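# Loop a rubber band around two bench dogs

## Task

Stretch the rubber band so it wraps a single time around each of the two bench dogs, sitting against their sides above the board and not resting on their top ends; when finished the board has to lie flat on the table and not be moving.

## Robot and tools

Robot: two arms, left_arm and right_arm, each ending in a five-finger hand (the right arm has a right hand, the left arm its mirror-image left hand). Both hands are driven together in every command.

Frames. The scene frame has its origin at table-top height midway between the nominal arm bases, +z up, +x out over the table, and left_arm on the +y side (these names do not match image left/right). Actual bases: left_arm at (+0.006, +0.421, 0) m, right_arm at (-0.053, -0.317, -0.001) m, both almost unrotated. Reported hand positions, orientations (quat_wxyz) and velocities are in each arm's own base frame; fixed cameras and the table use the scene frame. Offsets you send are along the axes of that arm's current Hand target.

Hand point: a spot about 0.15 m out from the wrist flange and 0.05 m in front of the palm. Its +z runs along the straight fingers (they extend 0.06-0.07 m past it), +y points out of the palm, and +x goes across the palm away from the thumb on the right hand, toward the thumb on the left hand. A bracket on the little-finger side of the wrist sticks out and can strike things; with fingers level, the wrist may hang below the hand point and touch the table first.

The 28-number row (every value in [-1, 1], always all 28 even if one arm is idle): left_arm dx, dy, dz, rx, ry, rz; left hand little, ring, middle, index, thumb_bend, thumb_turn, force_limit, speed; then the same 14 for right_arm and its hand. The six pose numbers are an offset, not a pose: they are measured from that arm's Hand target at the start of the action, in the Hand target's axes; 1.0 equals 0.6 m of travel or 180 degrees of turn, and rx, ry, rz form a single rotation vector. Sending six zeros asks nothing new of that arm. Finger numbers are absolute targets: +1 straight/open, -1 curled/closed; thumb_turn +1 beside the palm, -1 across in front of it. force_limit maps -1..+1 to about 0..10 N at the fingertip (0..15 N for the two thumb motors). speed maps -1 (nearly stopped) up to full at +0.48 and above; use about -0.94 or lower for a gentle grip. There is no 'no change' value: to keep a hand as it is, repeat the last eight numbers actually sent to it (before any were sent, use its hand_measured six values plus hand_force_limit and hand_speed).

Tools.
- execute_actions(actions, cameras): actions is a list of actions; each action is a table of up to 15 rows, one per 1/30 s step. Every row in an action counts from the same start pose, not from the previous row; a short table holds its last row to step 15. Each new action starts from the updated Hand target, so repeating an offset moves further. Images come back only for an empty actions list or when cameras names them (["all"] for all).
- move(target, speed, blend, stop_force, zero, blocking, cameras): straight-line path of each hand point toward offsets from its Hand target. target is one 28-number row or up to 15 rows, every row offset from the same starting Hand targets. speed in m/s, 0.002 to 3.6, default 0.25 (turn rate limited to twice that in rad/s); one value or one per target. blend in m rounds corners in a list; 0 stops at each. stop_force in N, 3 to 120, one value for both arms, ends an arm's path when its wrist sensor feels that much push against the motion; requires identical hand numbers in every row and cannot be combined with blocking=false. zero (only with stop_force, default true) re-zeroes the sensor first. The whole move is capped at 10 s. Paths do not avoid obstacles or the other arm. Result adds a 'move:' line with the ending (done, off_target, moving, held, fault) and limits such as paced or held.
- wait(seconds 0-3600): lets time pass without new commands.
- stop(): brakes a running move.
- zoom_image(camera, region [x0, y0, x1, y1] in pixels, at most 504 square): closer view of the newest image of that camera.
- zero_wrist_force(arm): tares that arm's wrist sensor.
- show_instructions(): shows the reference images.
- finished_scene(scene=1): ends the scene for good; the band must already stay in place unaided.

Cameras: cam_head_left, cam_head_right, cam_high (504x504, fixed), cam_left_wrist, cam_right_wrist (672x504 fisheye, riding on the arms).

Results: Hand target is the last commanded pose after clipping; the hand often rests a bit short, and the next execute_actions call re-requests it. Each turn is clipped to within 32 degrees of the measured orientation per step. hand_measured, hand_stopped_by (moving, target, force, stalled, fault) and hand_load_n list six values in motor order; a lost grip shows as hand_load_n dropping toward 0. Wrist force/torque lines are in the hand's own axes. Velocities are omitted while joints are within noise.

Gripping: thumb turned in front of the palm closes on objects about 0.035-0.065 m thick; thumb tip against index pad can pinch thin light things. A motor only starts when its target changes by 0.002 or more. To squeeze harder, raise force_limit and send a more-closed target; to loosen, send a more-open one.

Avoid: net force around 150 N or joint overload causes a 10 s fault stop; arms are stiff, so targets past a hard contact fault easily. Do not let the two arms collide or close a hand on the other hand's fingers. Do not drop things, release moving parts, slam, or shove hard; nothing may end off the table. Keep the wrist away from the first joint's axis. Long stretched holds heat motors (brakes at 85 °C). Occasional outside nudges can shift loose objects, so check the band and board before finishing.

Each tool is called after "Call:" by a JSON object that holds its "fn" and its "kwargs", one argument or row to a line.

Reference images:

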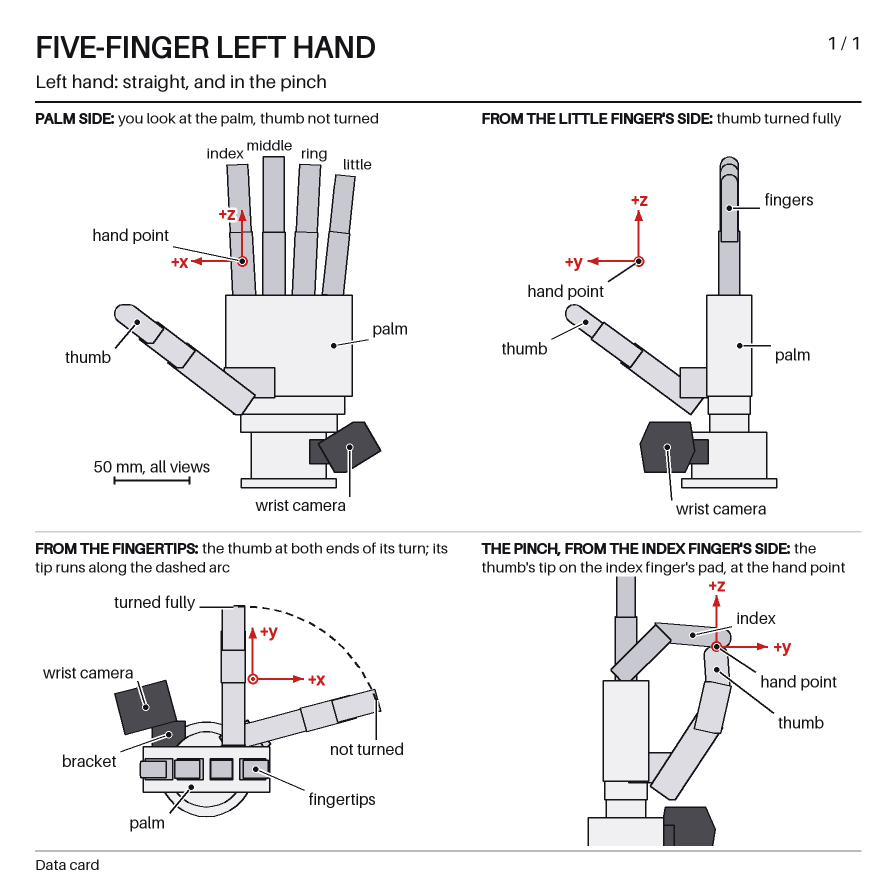

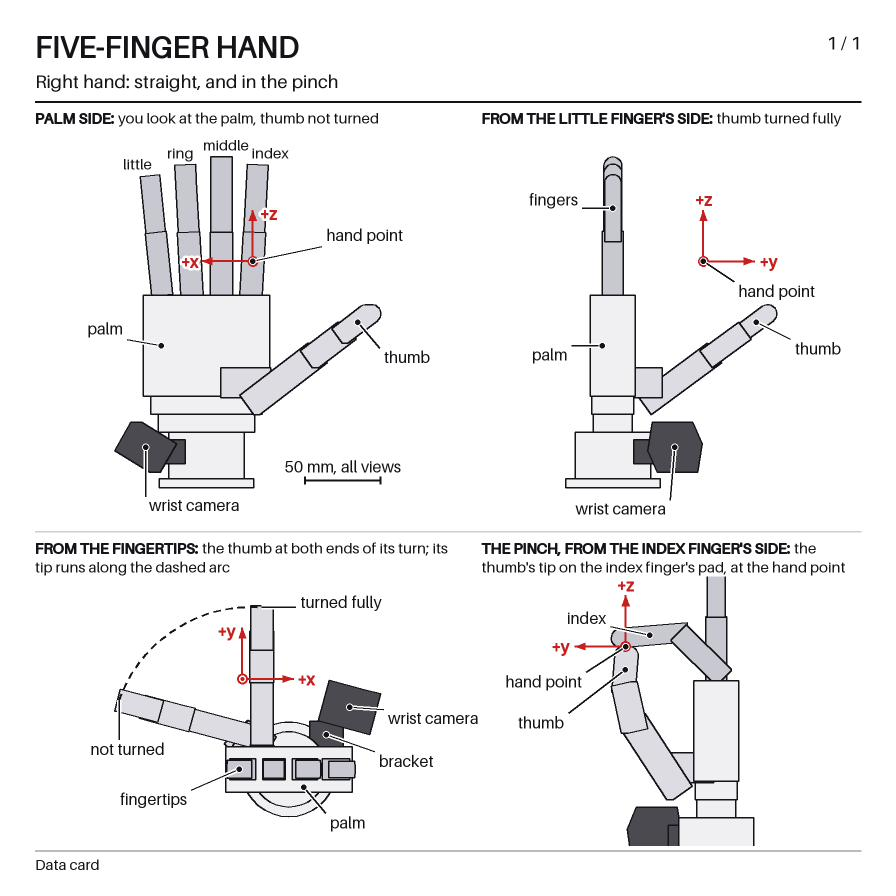

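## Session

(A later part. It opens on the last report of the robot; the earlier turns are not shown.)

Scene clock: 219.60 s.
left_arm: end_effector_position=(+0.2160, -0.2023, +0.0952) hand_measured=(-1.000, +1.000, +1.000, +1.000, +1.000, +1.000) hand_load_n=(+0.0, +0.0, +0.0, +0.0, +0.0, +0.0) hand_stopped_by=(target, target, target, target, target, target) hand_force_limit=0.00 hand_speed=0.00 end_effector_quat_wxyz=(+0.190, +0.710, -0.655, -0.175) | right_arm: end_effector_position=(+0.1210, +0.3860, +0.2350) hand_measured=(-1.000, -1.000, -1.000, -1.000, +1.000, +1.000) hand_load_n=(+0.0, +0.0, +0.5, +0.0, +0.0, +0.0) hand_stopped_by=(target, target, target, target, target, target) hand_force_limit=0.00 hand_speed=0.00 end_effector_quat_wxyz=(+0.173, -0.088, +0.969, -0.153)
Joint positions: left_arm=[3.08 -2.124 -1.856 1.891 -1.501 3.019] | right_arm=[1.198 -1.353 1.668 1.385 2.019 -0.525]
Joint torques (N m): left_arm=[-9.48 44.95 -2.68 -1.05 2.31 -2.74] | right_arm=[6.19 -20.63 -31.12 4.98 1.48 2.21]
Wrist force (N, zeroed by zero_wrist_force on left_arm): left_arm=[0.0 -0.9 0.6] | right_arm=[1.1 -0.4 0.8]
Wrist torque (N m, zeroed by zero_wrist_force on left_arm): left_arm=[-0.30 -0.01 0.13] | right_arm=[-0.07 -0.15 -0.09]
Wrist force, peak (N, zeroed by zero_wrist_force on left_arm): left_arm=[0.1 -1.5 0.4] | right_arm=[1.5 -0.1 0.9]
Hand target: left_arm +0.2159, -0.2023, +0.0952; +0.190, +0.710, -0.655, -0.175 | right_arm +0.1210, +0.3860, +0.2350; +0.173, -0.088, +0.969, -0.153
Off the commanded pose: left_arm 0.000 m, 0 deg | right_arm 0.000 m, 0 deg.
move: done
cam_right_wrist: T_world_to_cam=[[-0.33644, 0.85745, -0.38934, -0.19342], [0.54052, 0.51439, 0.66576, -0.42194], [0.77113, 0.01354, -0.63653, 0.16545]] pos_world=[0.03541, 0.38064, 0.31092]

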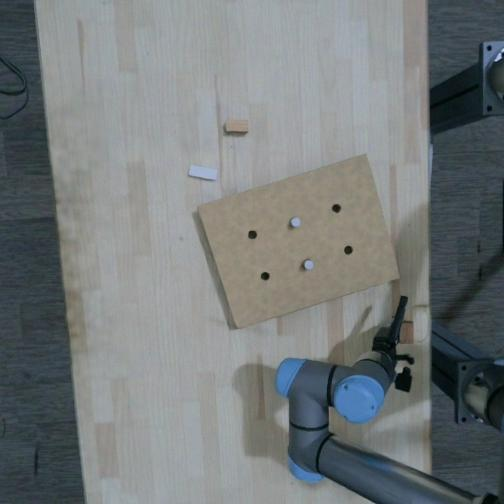

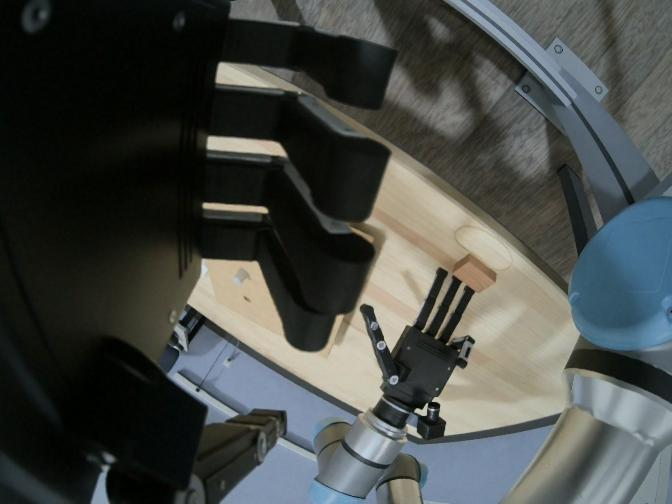

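Call:
{"fn": "move", "kwargs": {
  "target": [-0.00188,0.01869,0.01079,0,0,0,-1,1,1,1,1,1,0,0,0,0,0,0,0,0,-1,-1,-1,-1,1,1,0,0],
  "speed": 0.03,
  "cameras": ["cam_high","cam_right_wrist"]
}}

Call:
{"fn": "zoom_image", "kwargs": {
  "camera": "cam_high",
  "region": [340, 270, 460, 390]
}}

Call:
{"fn": "zoom_image", "kwargs": {
  "camera": "cam_right_wrist",
  "region": [390, 180, 570, 340]
}}

Scene clock: 221.03 s.
left_arm: end_effector_position=(+0.2030, -0.2022, +0.0952) hand_measured=(-1.000, +1.000, +1.000, +1.000, +1.000, +1.000) hand_load_n=(+0.0, +0.0, +0.0, +0.0, +0.0, +0.0) hand_stopped_by=(target, target, target, target, target, target) hand_force_limit=0.00 hand_speed=0.00 end_effector_quat_wxyz=(+0.190, +0.710, -0.655, -0.175) | right_arm: end_effector_position=(+0.1210, +0.3860, +0.2350) hand_measured=(-1.000, -1.000, -1.000, -1.000, +1.000, +1.000) hand_load_n=(+0.0, +0.0, +0.0, +0.0, -0.5, -0.5) hand_stopped_by=(target, target, target, target, target, target) hand_force_limit=0.00 hand_speed=0.00 end_effector_quat_wxyz=(+0.173, -0.088, +0.969, -0.153)
Joint positions: left_arm=[3.078 -2.103 -1.894 1.908 -1.5 3.018] | right_arm=[1.198 -1.353 1.668 1.385 2.019 -0.525]
Joint torques (N m): left_arm=[-9.8 45.19 -0.95 -1.53 2.32 -2.8] | right_arm=[6.54 -20.52 -30.89 4.97 1.31 2.26]
Wrist force (N, zeroed by zero_wrist_force on left_arm): left_arm=[-0.3 -0.9 0.5] | right_arm=[1.1 -0.3 0.6]
Wrist torque (N m, zeroed by zero_wrist_force on left_arm): left_arm=[-0.29 0.04 0.12] | right_arm=[-0.03 -0.15 -0.08]
Wrist force, peak (N, zeroed by zero_wrist_force on left_arm): left_arm=[0.1 -1.3 0.3] | right_arm=[1.3 -0.2 1.0]
Hand target: left_arm +0.2029, -0.2022, +0.0952; +0.190, +0.710, -0.655, -0.175 | right_arm +0.1210, +0.3860, +0.2350; +0.173, -0.088, +0.969, -0.153
Off the commanded pose: left_arm 0.000 m, 0 deg | right_arm 0.000 m, 0 deg.
move: done
cam_right_wrist: T_world_to_cam=[[-0.33644, 0.85745, -0.38934, -0.19342], [0.54052, 0.51439, 0.66576, -0.42194], [0.77113, 0.01354, -0.63653, 0.16545]] pos_world=[0.03541, 0.38064, 0.31092]

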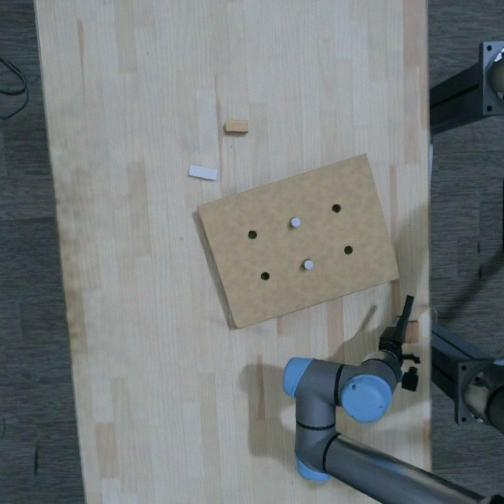

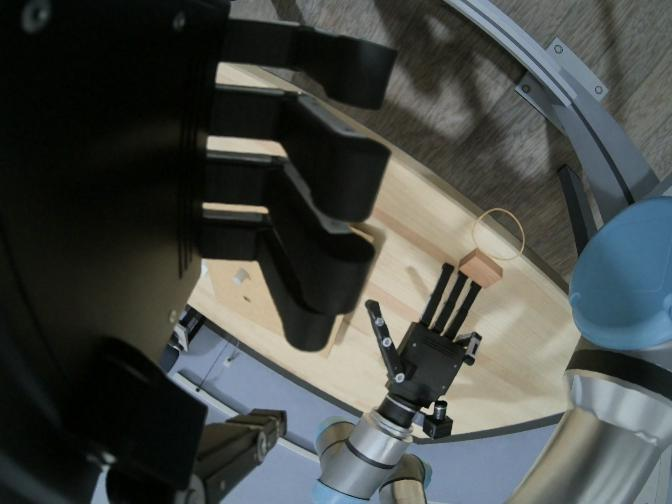

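Scaled by 4.200 from the camera's image (finer frame: 720x720).

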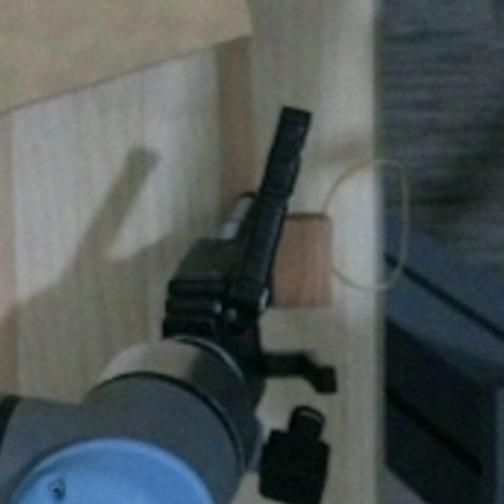

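Scaled by 2.800 from the camera's image (finer frame: 960x720).

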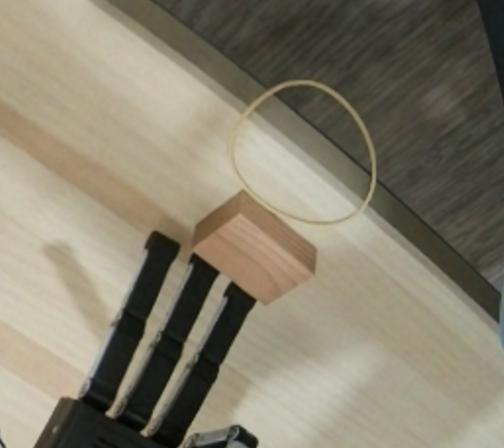

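Call:
{"fn": "move", "kwargs": {
  "target": [
    [0.00218,-0.02157,-0.01245,0,0,0,-1,1,1,1,1,1,0,0,0,0,0,0,0,0,-1,-1,-1,-1,1,1,0,0],
    [0.00218,0.0451,-0.12792,0,0,0,-1,1,1,1,1,1,0,0,0,0,0,0,0,0,-1,-1,-1,-1,1,1,0,0]
  ],
  "speed": 0.08,
  "cameras": ["cam_high","cam_right_wrist"]
}}

Call:
{"fn": "zoom_image", "kwargs": {
  "camera": "cam_high",
  "region": [380, 280, 460, 360]
}}

Call:
{"fn": "zoom_image", "kwargs": {
  "camera": "cam_right_wrist",
  "region": [410, 170, 570, 310]
}}

Scene clock: 230.37 s.
left_arm: end_effector_position=(+0.2178, -0.2023, +0.1752) hand_measured=(-1.000, +1.000, +1.000, +1.000, +1.000, +1.000) hand_load_n=(+0.0, +0.0, +0.0, +0.0, +0.0, +0.0) hand_stopped_by=(target, target, target, target, target, target) hand_force_limit=0.00 hand_speed=0.00 end_effector_quat_wxyz=(+0.190, +0.710, -0.655, -0.175) | right_arm: end_effector_position=(+0.1210, +0.3860, +0.2350) hand_measured=(-1.000, -1.000, -1.000, -1.000, +1.000, +1.000) hand_load_n=(+0.0, +0.0, +0.0, +0.0, +0.0, +0.0) hand_stopped_by=(target, target, target, target, target, target) hand_force_limit=0.00 hand_speed=0.00 end_effector_quat_wxyz=(+0.173, -0.088, +0.969, -0.153)
Joint positions: left_arm=[3.081 -1.995 -1.796 1.702 -1.501 3.02] | right_arm=[1.198 -1.353 1.668 1.385 2.019 -0.525]
Joint torques (N m): left_arm=[-9.17 42.77 22.58 -4.59 0.92 -1.46] | right_arm=[6.42 -20.35 -31.54 4.81 1.38 2.25]
Wrist force (N, zeroed by zero_wrist_force on left_arm): left_arm=[-0.2 -1.1 0.5] | right_arm=[1.0 -0.3 0.9]
Wrist torque (N m, zeroed by zero_wrist_force on left_arm): left_arm=[-0.32 0.02 0.03] | right_arm=[-0.05 -0.13 -0.09]
Wrist force, peak (N, zeroed by zero_wrist_force on left_arm): left_arm=[0.1 -1.3 1.2] | right_arm=[1.3 -0.1 1.0]
Hand target: left_arm +0.2178, -0.2023, +0.1752; +0.190, +0.710, -0.655, -0.175 | right_arm +0.1210, +0.3860, +0.2350; +0.173, -0.088, +0.969, -0.153
Off the commanded pose: left_arm 0.000 m, 0 deg | right_arm 0.000 m, 0 deg.
move: done
cam_right_wrist: T_world_to_cam=[[-0.33644, 0.85745, -0.38934, -0.19342], [0.54052, 0.51439, 0.66576, -0.42194], [0.77113, 0.01354, -0.63653, 0.16545]] pos_world=[0.03541, 0.38064, 0.31092]

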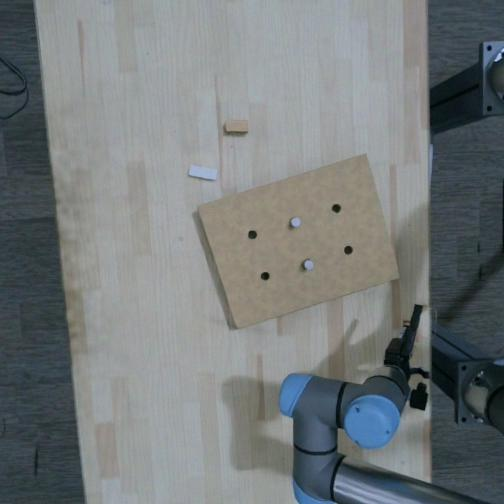

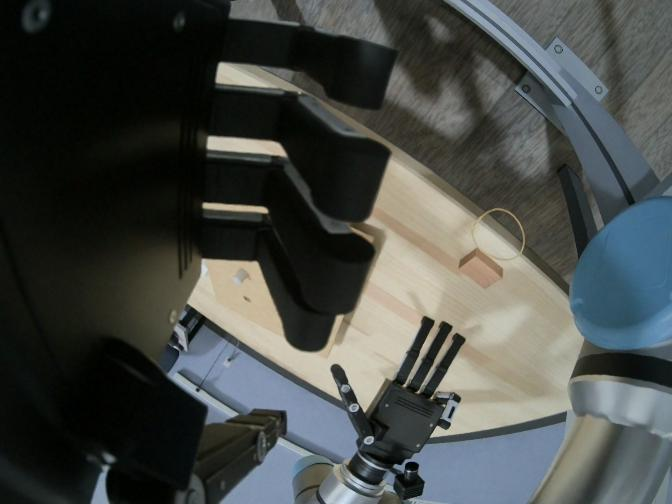

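Scaled by 6.300 from the camera's image (finer frame: 720x720).

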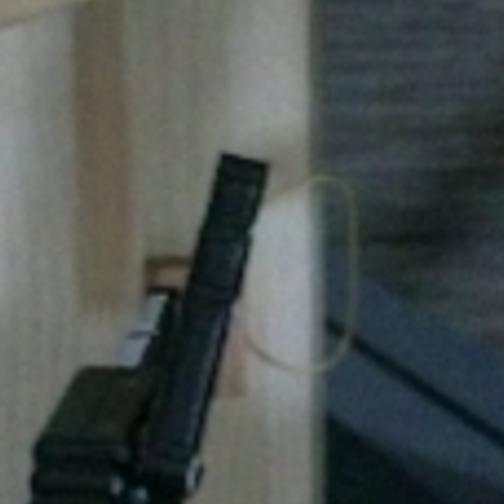

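Scaled by 3.150 from the camera's image (finer frame: 960x720).

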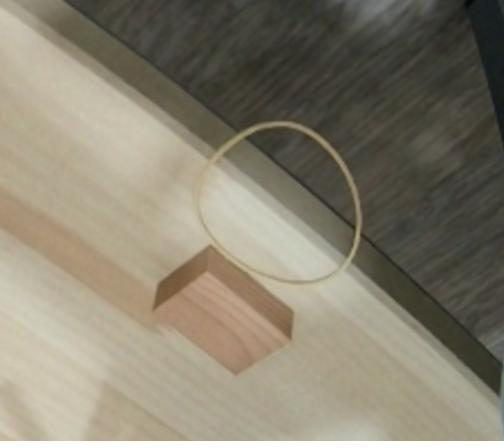

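Call:
{"fn": "move", "kwargs": {
  "target": [-0.0417,0.1669,0.1064,0.1111,-0.01389,0.02406,-1,-1,1,1,1,1,0,0,0,0,0,0,0,0,-1,-1,-1,-1,1,1,0,0],
  "speed": 0.12,
  "cameras": ["all"]
}}

Call:
{"fn": "zoom_image", "kwargs": {
  "camera": "cam_right_wrist",
  "region": [410, 170, 570, 310]
}}

Scene clock: 234.30 s.
left_arm: end_effector_position=(+0.0976, -0.1868, +0.1699) hand_measured=(-1.000, -1.000, +1.000, +1.000, +1.000, +1.000) hand_load_n=(+0.0, +0.0, +0.0, +0.0, +0.0, +0.0) hand_stopped_by=(target, target, target, target, target, target) hand_force_limit=0.00 hand_speed=0.00 end_effector_quat_wxyz=(+0.056, +0.703, -0.706, -0.067) | right_arm: end_effector_position=(+0.1210, +0.3860, +0.2350) hand_measured=(-1.000, -1.000, -1.000, -1.000, +1.000, +1.000) hand_load_n=(+0.0, +0.0, +0.0, +0.0, +0.0, +0.0) hand_stopped_by=(target, target, target, target, target, target) hand_force_limit=0.00 hand_speed=0.00 end_effector_quat_wxyz=(+0.173, -0.088, +0.969, -0.153)
Joint positions: left_arm=[3.014 -1.521 -2.15 1.925 -1.565 3.019] | right_arm=[1.198 -1.353 1.668 1.385 2.019 -0.525]
Joint torques (N m): left_arm=[-11.46 23.12 3.52 -0.94 -1.95 -2.54] | right_arm=[4.71 -19.82 -31.2 5.04 1.41 2.28]
Wrist force (N, zeroed by zero_wrist_force on left_arm): left_arm=[0.2 0.0 0.1] | right_arm=[1.2 -0.4 0.5]
Wrist torque (N m, zeroed by zero_wrist_force on left_arm): left_arm=[-0.06 -0.05 0.04] | right_arm=[-0.04 -0.16 -0.08]
Wrist force, peak (N, zeroed by zero_wrist_force on left_arm): left_arm=[-0.1 -1.4 0.5] | right_arm=[1.3 -0.2 1.0]
Hand target: left_arm +0.0976, -0.1868, +0.1699; +0.056, +0.703, -0.706, -0.067 | right_arm +0.1210, +0.3860, +0.2350; +0.173, -0.088, +0.969, -0.153
Off the commanded pose: left_arm 0.000 m, 0 deg | right_arm 0.000 m, 0 deg.
move: done
cam_left_wrist: T_world_to_cam=[[0.95287, -0.23885, -0.18706, -0.10217], [-0.11449, -0.8541, 0.50736, -0.23438], [-0.28095, -0.46203, -0.84119, 0.19218]] pos_world=[0.12451, -0.13579, 0.26147]
cam_right_wrist: T_world_to_cam=[[-0.33644, 0.85745, -0.38934, -0.19342], [0.54052, 0.51439, 0.66576, -0.42194], [0.77113, 0.01354, -0.63653, 0.16545]] pos_world=[0.03541, 0.38064, 0.31092]

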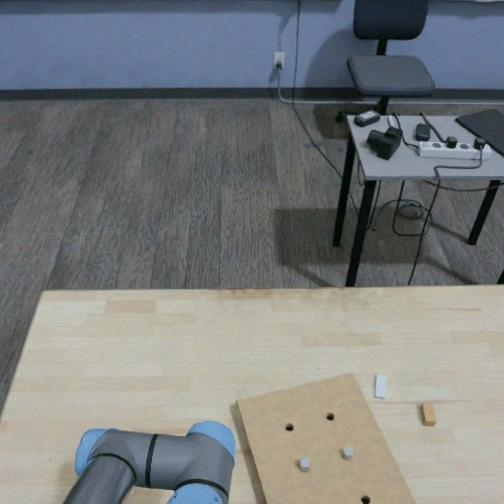

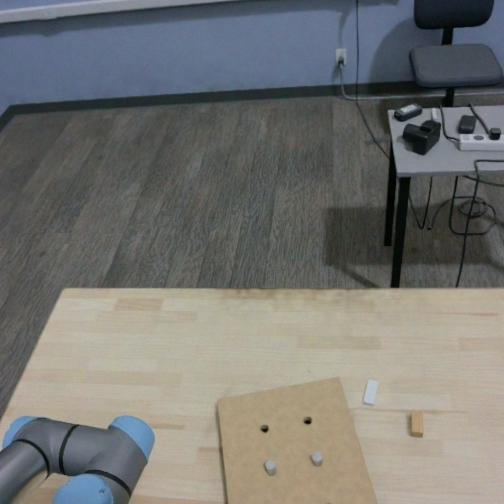

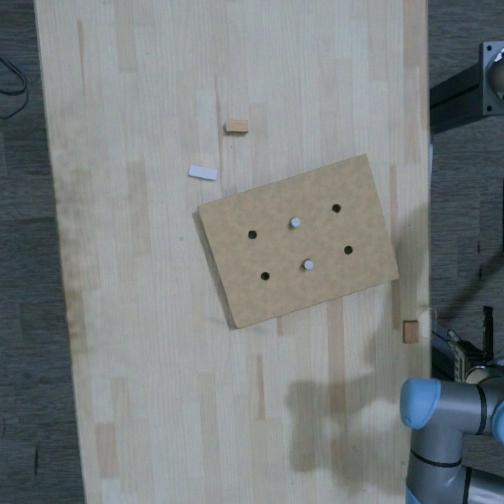

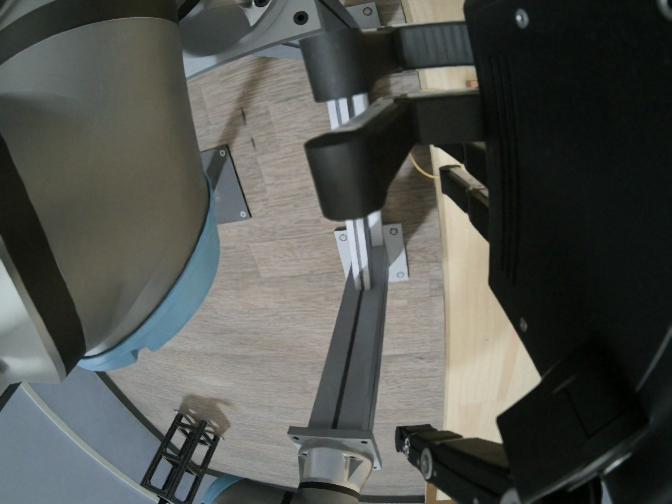

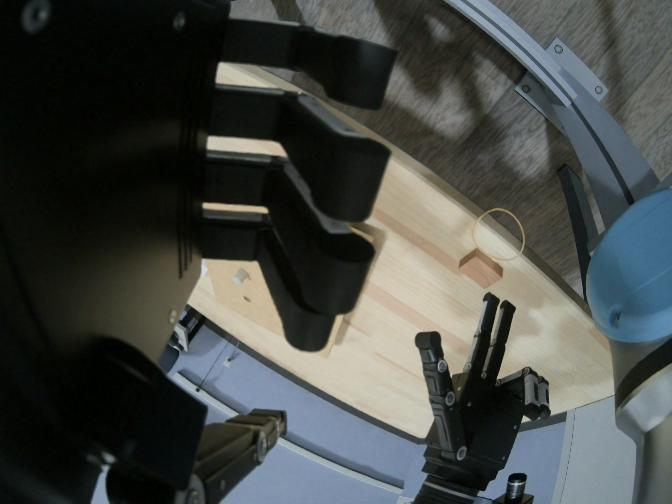

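Scaled by 3.150 from the camera's image (finer frame: 960x720).

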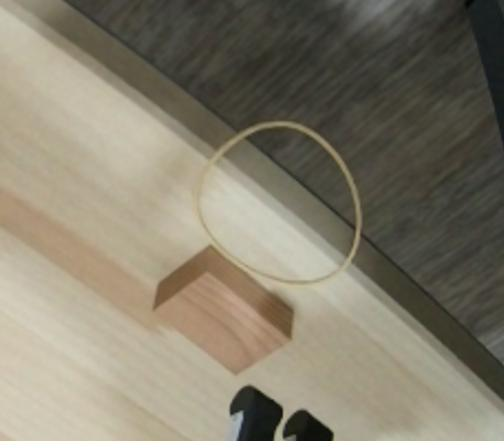

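Call:
{"fn": "zoom_image", "kwargs": {
  "camera": "cam_high",
  "region": [404, 270, 504, 370]
}}

Call:
{"fn": "zoom_image", "kwargs": {
  "camera": "cam_left_wrist",
  "region": [340, 60, 560, 260]
}}

Call:
{"fn": "zoom_image", "kwargs": {
  "camera": "cam_right_wrist",
  "region": [400, 190, 580, 350]
}}

Scaled by 5.040 from the camera's image (finer frame: 720x720).

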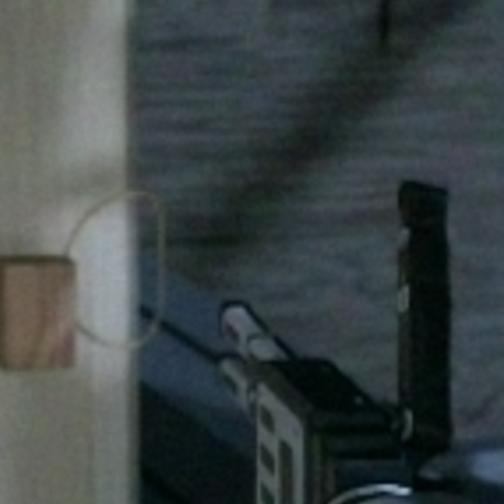

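Scaled by 2.291 from the camera's image (finer frame: 960x720).

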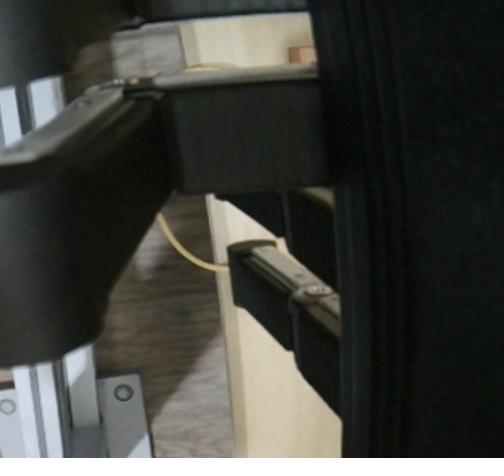

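Scaled by 2.800 from the camera's image (finer frame: 960x720).

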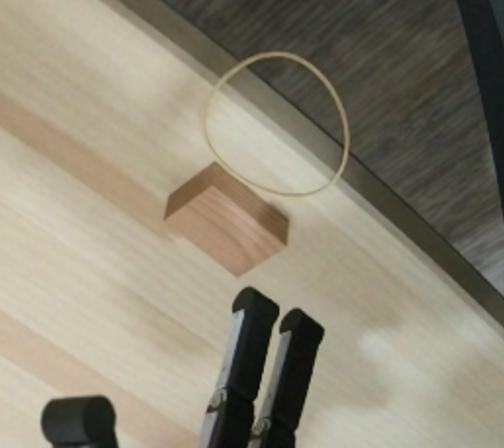

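Call:
{"fn": "move", "kwargs": {
  "target": [0.0017,-0.01543,0.1098,0,0,0,-1,-1,1,1,1,1,0,0,0,0,0,0,0,0,-1,-1,-1,-1,1,1,0,0],
  "speed": 0.1,
  "cameras": ["all"]
}}

Call:
{"fn": "zoom_image", "kwargs": {
  "camera": "cam_high",
  "region": [404, 270, 504, 370]
}}

Call:
{"fn": "zoom_image", "kwargs": {
  "camera": "cam_left_wrist",
  "region": [340, 60, 560, 260]
}}

Call:
{"fn": "zoom_image", "kwargs": {
  "camera": "cam_right_wrist",
  "region": [400, 190, 580, 350]
}}

Scene clock: 238.97 s.
left_arm: end_effector_position=(+0.0953, -0.1868, +0.1034) hand_measured=(-1.000, -1.000, +1.000, +1.000, +1.000, +1.000) hand_load_n=(+0.0, +0.0, +0.0, +0.0, +0.0, +0.0) hand_stopped_by=(target, target, target, target, target, target) hand_force_limit=0.00 hand_speed=0.00 end_effector_quat_wxyz=(+0.056, +0.703, -0.706, -0.067) | right_arm: end_effector_position=(+0.1210, +0.3860, +0.2350) hand_measured=(-1.000, -1.000, -1.000, -1.000, +1.000, +1.000) hand_load_n=(+0.0, +0.0, +0.5, +0.0, +0.0, +0.0) hand_stopped_by=(target, target, target, target, target, target) hand_force_limit=0.00 hand_speed=0.00 end_effector_quat_wxyz=(+0.173, -0.088, +0.969, -0.153)
Joint positions: left_arm=[3.012 -1.63 -2.25 2.135 -1.564 3.017] | right_arm=[1.198 -1.353 1.668 1.385 2.019 -0.525]
Joint torques (N m): left_arm=[-11.38 6.87 -0.09 -1.09 2.22 -2.65] | right_arm=[5.16 -20.02 -30.94 4.8 1.4 2.13]
Wrist force (N, zeroed by zero_wrist_force on left_arm): left_arm=[-0.1 -0.2 0.4] | right_arm=[1.0 -0.4 0.7]
Wrist torque (N m, zeroed by zero_wrist_force on left_arm): left_arm=[-0.09 -0.01 0.03] | right_arm=[-0.06 -0.13 -0.09]
Wrist force, peak (N, zeroed by zero_wrist_force on left_arm): left_arm=[0.0 -0.4 0.7] | right_arm=[1.4 -0.4 0.6]
Hand target: left_arm +0.0953, -0.1868, +0.1034; +0.056, +0.703, -0.706, -0.067 | right_arm +0.1210, +0.3860, +0.2350; +0.173, -0.088, +0.969, -0.153
Off the commanded pose: left_arm 0.000 m, 0 deg | right_arm 0.000 m, 0 deg.
move: done
cam_left_wrist: T_world_to_cam=[[0.95289, -0.23888, -0.18691, -0.11245], [-0.1146, -0.8541, 0.50732, -0.20089], [-0.28083, -0.462, -0.84124, 0.1356]] pos_world=[0.12221, -0.13579, 0.19497]
cam_right_wrist: T_world_to_cam=[[-0.33644, 0.85745, -0.38934, -0.19342], [0.54052, 0.51439, 0.66576, -0.42194], [0.77113, 0.01354, -0.63653, 0.16545]] pos_world=[0.03541, 0.38064, 0.31092]

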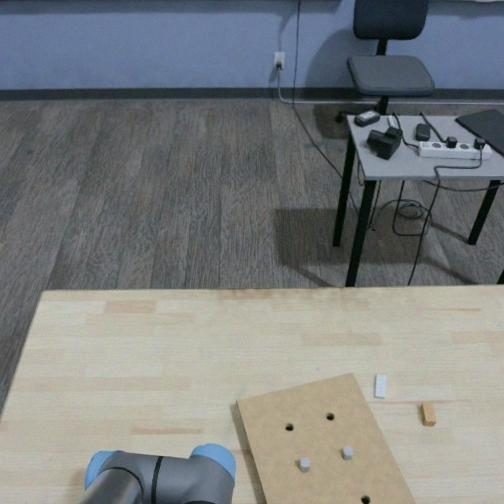

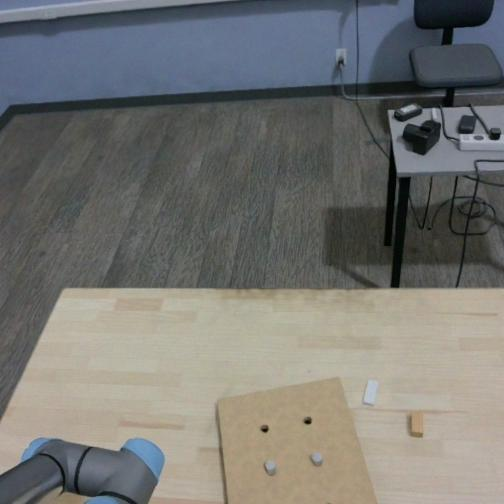

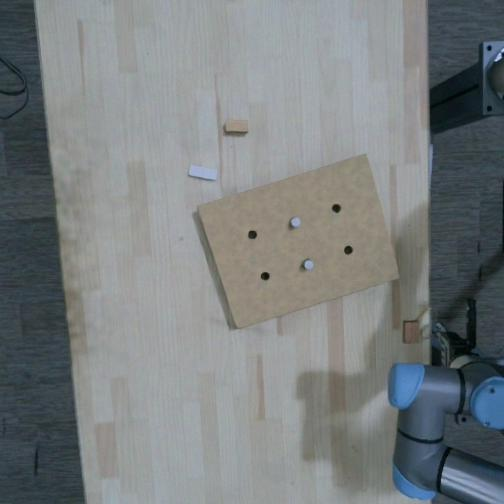

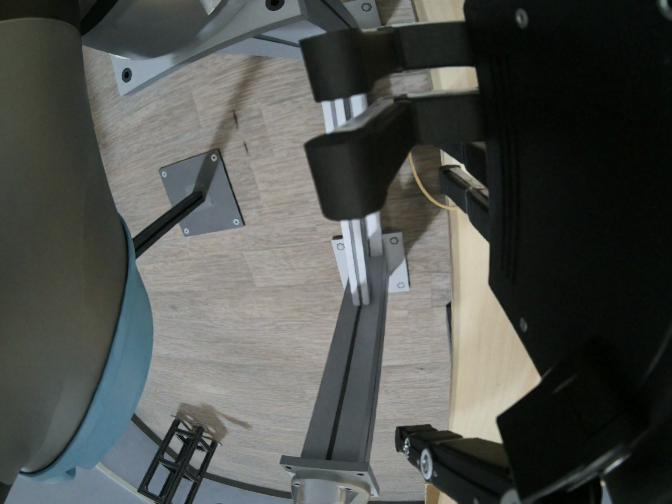

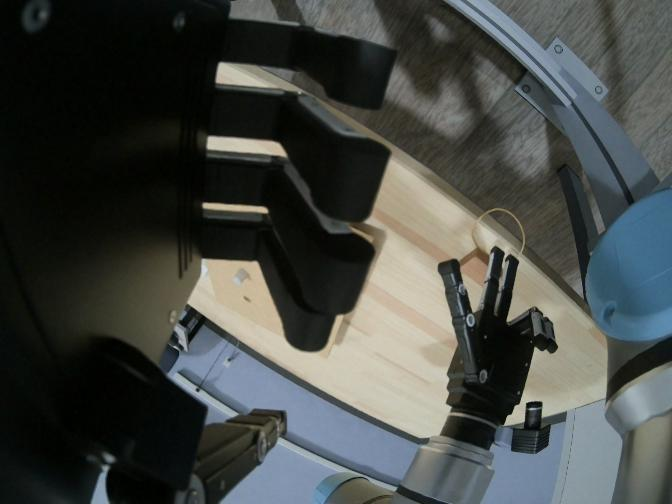

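Scaled by 5.040 from the camera's image (finer frame: 720x720).

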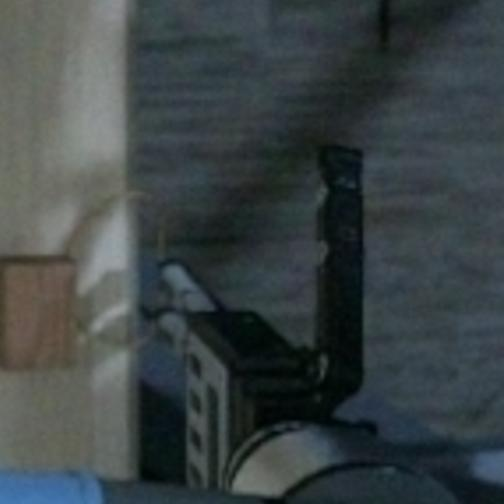

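Scaled by 2.291 from the camera's image (finer frame: 960x720).

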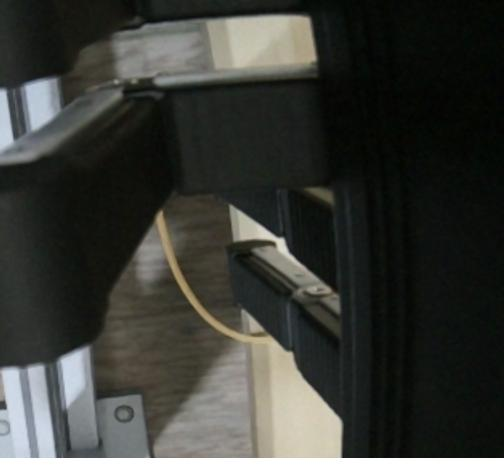

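Scaled by 2.800 from the camera's image (finer frame: 960x720).

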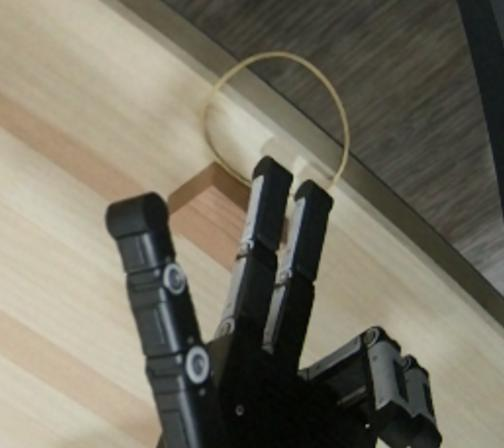

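Call:
{"fn": "move", "kwargs": {
  "target": [
    [0.01,0.0025,0,0,0,0,-1,-1,1,1,1,1,0,0,0,0,0,0,0,0,-1,-1,-1,-1,1,1,0,0],
    [0.01,0.0025,0.0596,0,0,0,-1,-1,1,1,1,1,0,0,0,0,0,0,0,0,-1,-1,-1,-1,1,1,0,0]
  ],
  "speed": 0.03,
  "stop_force": 4,
  "cameras": ["cam_high","cam_left_wrist","cam_right_wrist"]
}}

Call:
{"fn": "zoom_image", "kwargs": {
  "camera": "cam_high",
  "region": [404, 270, 504, 370]
}}

Call:
{"fn": "zoom_image", "kwargs": {
  "camera": "cam_left_wrist",
  "region": [380, 100, 540, 240]
}}

Call:
{"fn": "zoom_image", "kwargs": {
  "camera": "cam_right_wrist",
  "region": [440, 180, 560, 290]
}}

Scene clock: 242.83 s.
left_arm: end_effector_position=(+0.0876, -0.1922, +0.0683) hand_measured=(-1.000, -1.000, +1.000, +1.000, +1.000, +1.000) hand_load_n=(+0.0, +0.0, +0.0, +0.0, +0.0, +0.0) hand_stopped_by=(target, target, target, target, target, target) hand_force_limit=0.00 hand_speed=0.00 end_effector_quat_wxyz=(+0.056, +0.703, -0.706, -0.067) | right_arm: end_effector_position=(+0.1210, +0.3860, +0.2350) hand_measured=(-1.000, -1.000, -1.000, -1.000, +1.000, +1.000) hand_load_n=(+0.0, +0.0, +0.5, +0.0, +0.0, +0.0) hand_stopped_by=(target, target, target, target, target, target) hand_force_limit=0.00 hand_speed=0.00 end_effector_quat_wxyz=(+0.173, -0.088, +0.969, -0.153)
Joint positions: left_arm=[2.982 -1.702 -2.296 2.253 -1.559 2.988] | right_arm=[1.198 -1.353 1.668 1.385 2.019 -0.525]
Joint torques (N m): left_arm=[-8.88 6.74 -0.35 -0.76 2.23 -2.75] | right_arm=[5.41 -19.45 -29.57 4.65 1.5 2.15]
Wrist force (N, zeroed by zero_wrist_force on left_arm): left_arm=[-0.1 -0.6 0.2] | right_arm=[1.2 -0.2 0.6]
Wrist torque (N m, zeroed by zero_wrist_force on left_arm): left_arm=[-0.14 0.01 0.03] | right_arm=[-0.02 -0.16 -0.07]
Wrist force, peak (N, zeroed by zero_wrist_force on left_arm): left_arm=[0.1 -0.8 0.4] | right_arm=[1.4 -0.5 0.8]
Hand target: left_arm +0.0876, -0.1922, +0.0683; +0.056, +0.703, -0.706, -0.067 | right_arm +0.1210, +0.3860, +0.2350; +0.173, -0.088, +0.969, -0.153
Off the commanded pose: left_arm 0.000 m, 0 deg | right_arm 0.000 m, 0 deg.
move: done
cam_left_wrist: T_world_to_cam=[[0.95289, -0.23888, -0.18691, -0.11295], [-0.1146, -0.8541, 0.50732, -0.18862], [-0.28083, -0.462, -0.84124, 0.1015]] pos_world=[0.11451, -0.14119, 0.15997]
cam_right_wrist: T_world_to_cam=[[-0.33644, 0.85745, -0.38934, -0.19342], [0.54052, 0.51439, 0.66576, -0.42194], [0.77113, 0.01354, -0.63653, 0.16545]] pos_world=[0.03541, 0.38064, 0.31092]

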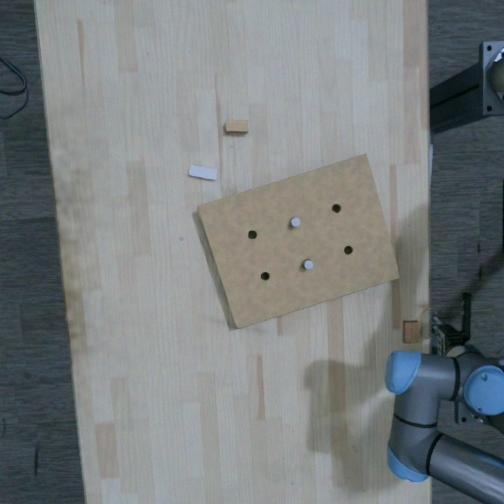

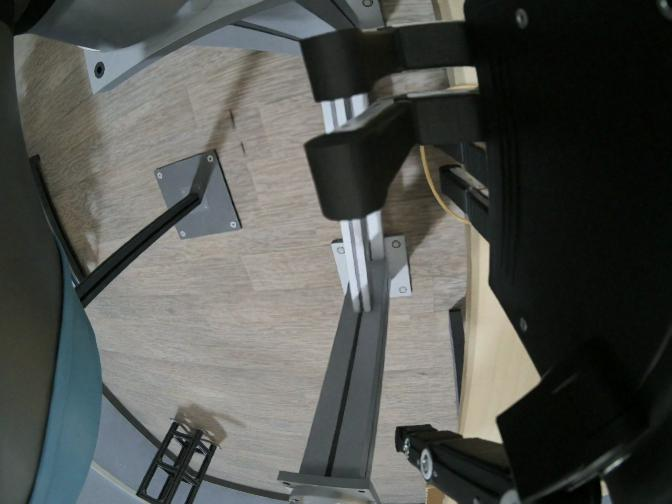

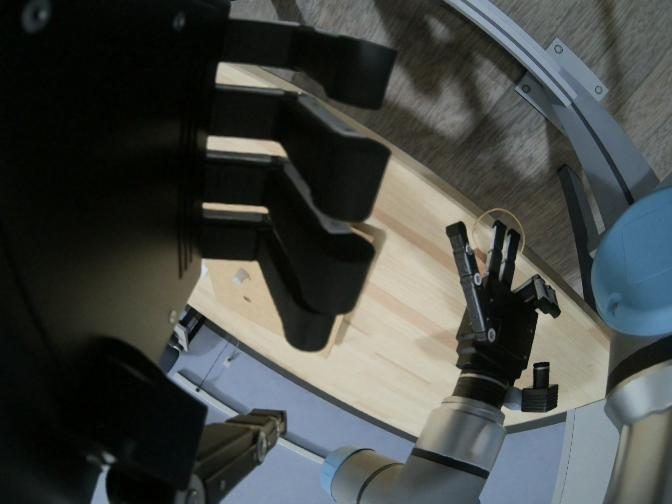

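Scaled by 5.040 from the camera's image (finer frame: 720x720).

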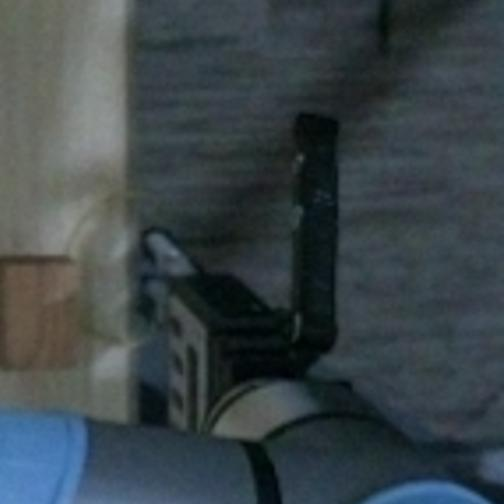

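Scaled by 3.150 from the camera's image (finer frame: 960x720).

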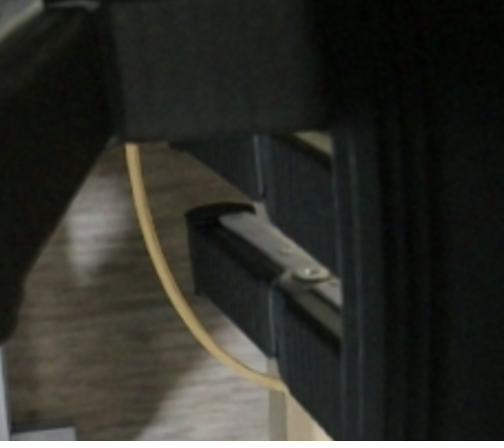

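Scaled by 4.200 from the camera's image (finer frame: 960x720).

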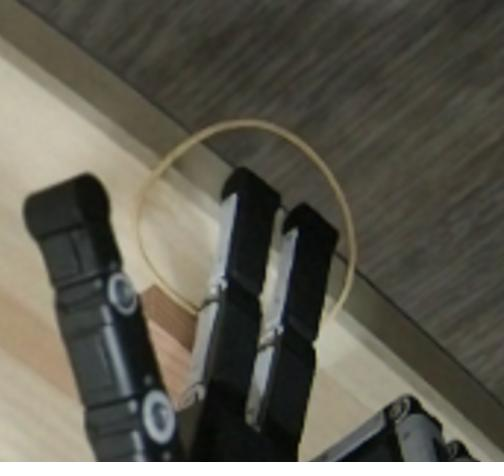

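Call:
{"fn": "move", "kwargs": {
  "target": [0,0,0.045,0,0,0,-1,-1,1,1,1,1,0,0,0,0,0,0,0,0,-1,-1,-1,-1,1,1,0,0],
  "speed": 0.03,
  "stop_force": 4,
  "cameras": ["cam_high","cam_left_wrist","cam_right_wrist"]
}}

Call:
{"fn": "zoom_image", "kwargs": {
  "camera": "cam_left_wrist",
  "region": [380, 100, 540, 240]
}}

Call:
{"fn": "zoom_image", "kwargs": {
  "camera": "cam_right_wrist",
  "region": [440, 180, 560, 290]
}}

Scene clock: 245.30 s.
left_arm: end_effector_position=(+0.0829, -0.1918, +0.0417) hand_measured=(-1.000, -1.000, +1.000, +1.000, +1.000, +1.000) hand_load_n=(+0.0, +0.0, +0.0, +0.0, +0.0, +0.0) hand_stopped_by=(target, target, target, target, target, target) hand_force_limit=0.00 hand_speed=0.00 end_effector_quat_wxyz=(+0.056, +0.703, -0.706, -0.067) | right_arm: end_effector_position=(+0.1210, +0.3860, +0.2350) hand_measured=(-1.000, -1.000, -1.000, -1.000, +1.000, +1.000) hand_load_n=(+0.0, +0.0, +0.0, +0.0, +0.0, -0.5) hand_stopped_by=(target, target, target, target, target, target) hand_force_limit=0.00 hand_speed=0.00 end_effector_quat_wxyz=(+0.173, -0.088, +0.969, -0.153)
Joint positions: left_arm=[2.981 -1.76 -2.332 2.347 -1.559 2.986] | right_arm=[1.198 -1.353 1.668 1.385 2.019 -0.525]
Joint torques (N m): left_arm=[-10.39 8.8 -2.27 -0.83 2.04 -2.8] | right_arm=[5.98 -20.2 -31.27 4.89 1.41 2.27]
Wrist force (N, zeroed by zero_wrist_force on left_arm): left_arm=[-0.1 -0.2 0.3] | right_arm=[1.1 -0.2 0.8]
Wrist torque (N m, zeroed by zero_wrist_force on left_arm): left_arm=[-0.09 0.01 0.04] | right_arm=[-0.02 -0.15 -0.07]
Wrist force, peak (N, zeroed by zero_wrist_force on left_arm): left_arm=[0.4 -0.7 0.0] | right_arm=[1.3 -0.4 1.0]
Hand target: left_arm +0.0829, -0.1918, +0.0417; +0.056, +0.703, -0.706, -0.067 | right_arm +0.1210, +0.3860, +0.2350; +0.173, -0.088, +0.969, -0.153
Off the commanded pose: left_arm 0.000 m, 0 deg | right_arm 0.000 m, 0 deg.
move: done
cam_left_wrist: T_world_to_cam=[[0.95289, -0.23888, -0.18691, -0.11332], [-0.1146, -0.8541, 0.50732, -0.17524], [-0.28083, -0.462, -0.84124, 0.07803]] pos_world=[0.10981, -0.14069, 0.13337]
cam_right_wrist: T_world_to_cam=[[-0.33644, 0.85745, -0.38934, -0.19342], [0.54052, 0.51439, 0.66576, -0.42194], [0.77113, 0.01354, -0.63653, 0.16545]] pos_world=[0.03541, 0.38064, 0.31092]

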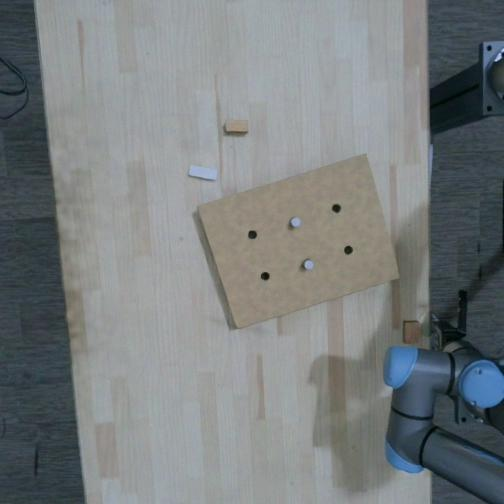

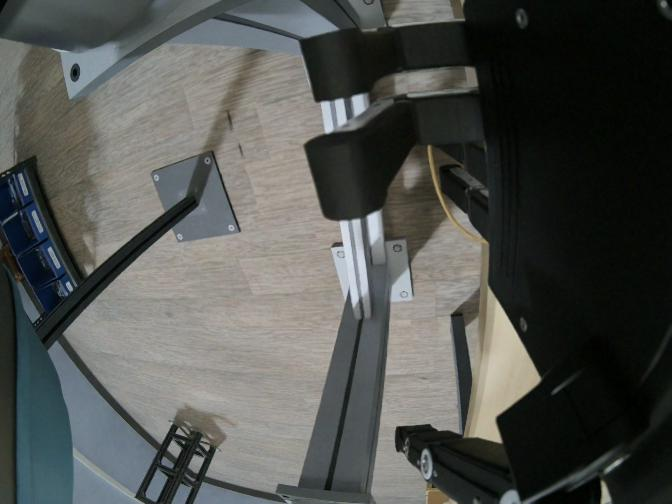

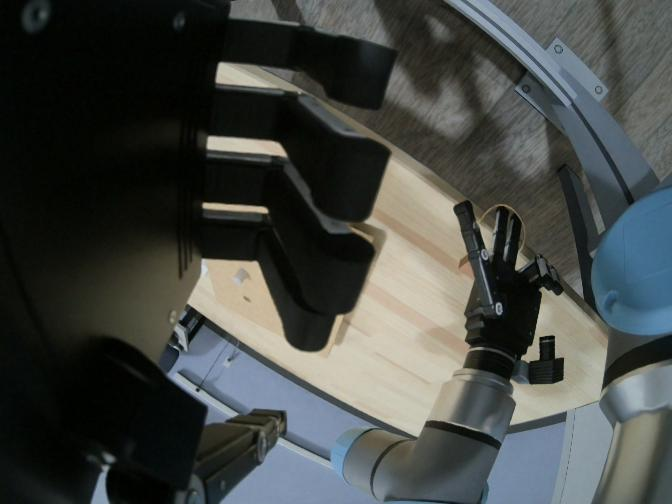

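Scaled by 3.150 from the camera's image (finer frame: 960x720).

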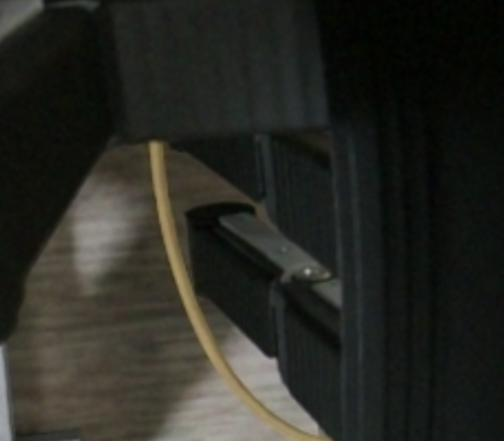

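Scaled by 4.200 from the camera's image (finer frame: 960x720).

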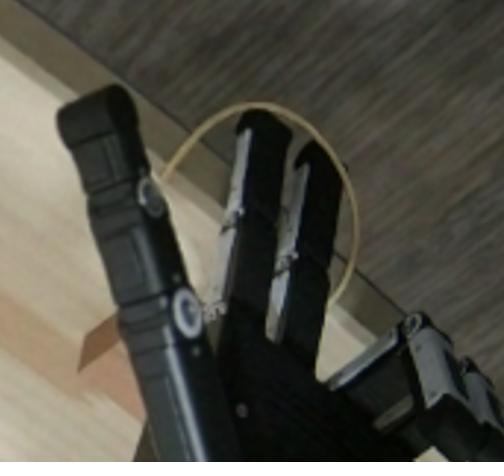

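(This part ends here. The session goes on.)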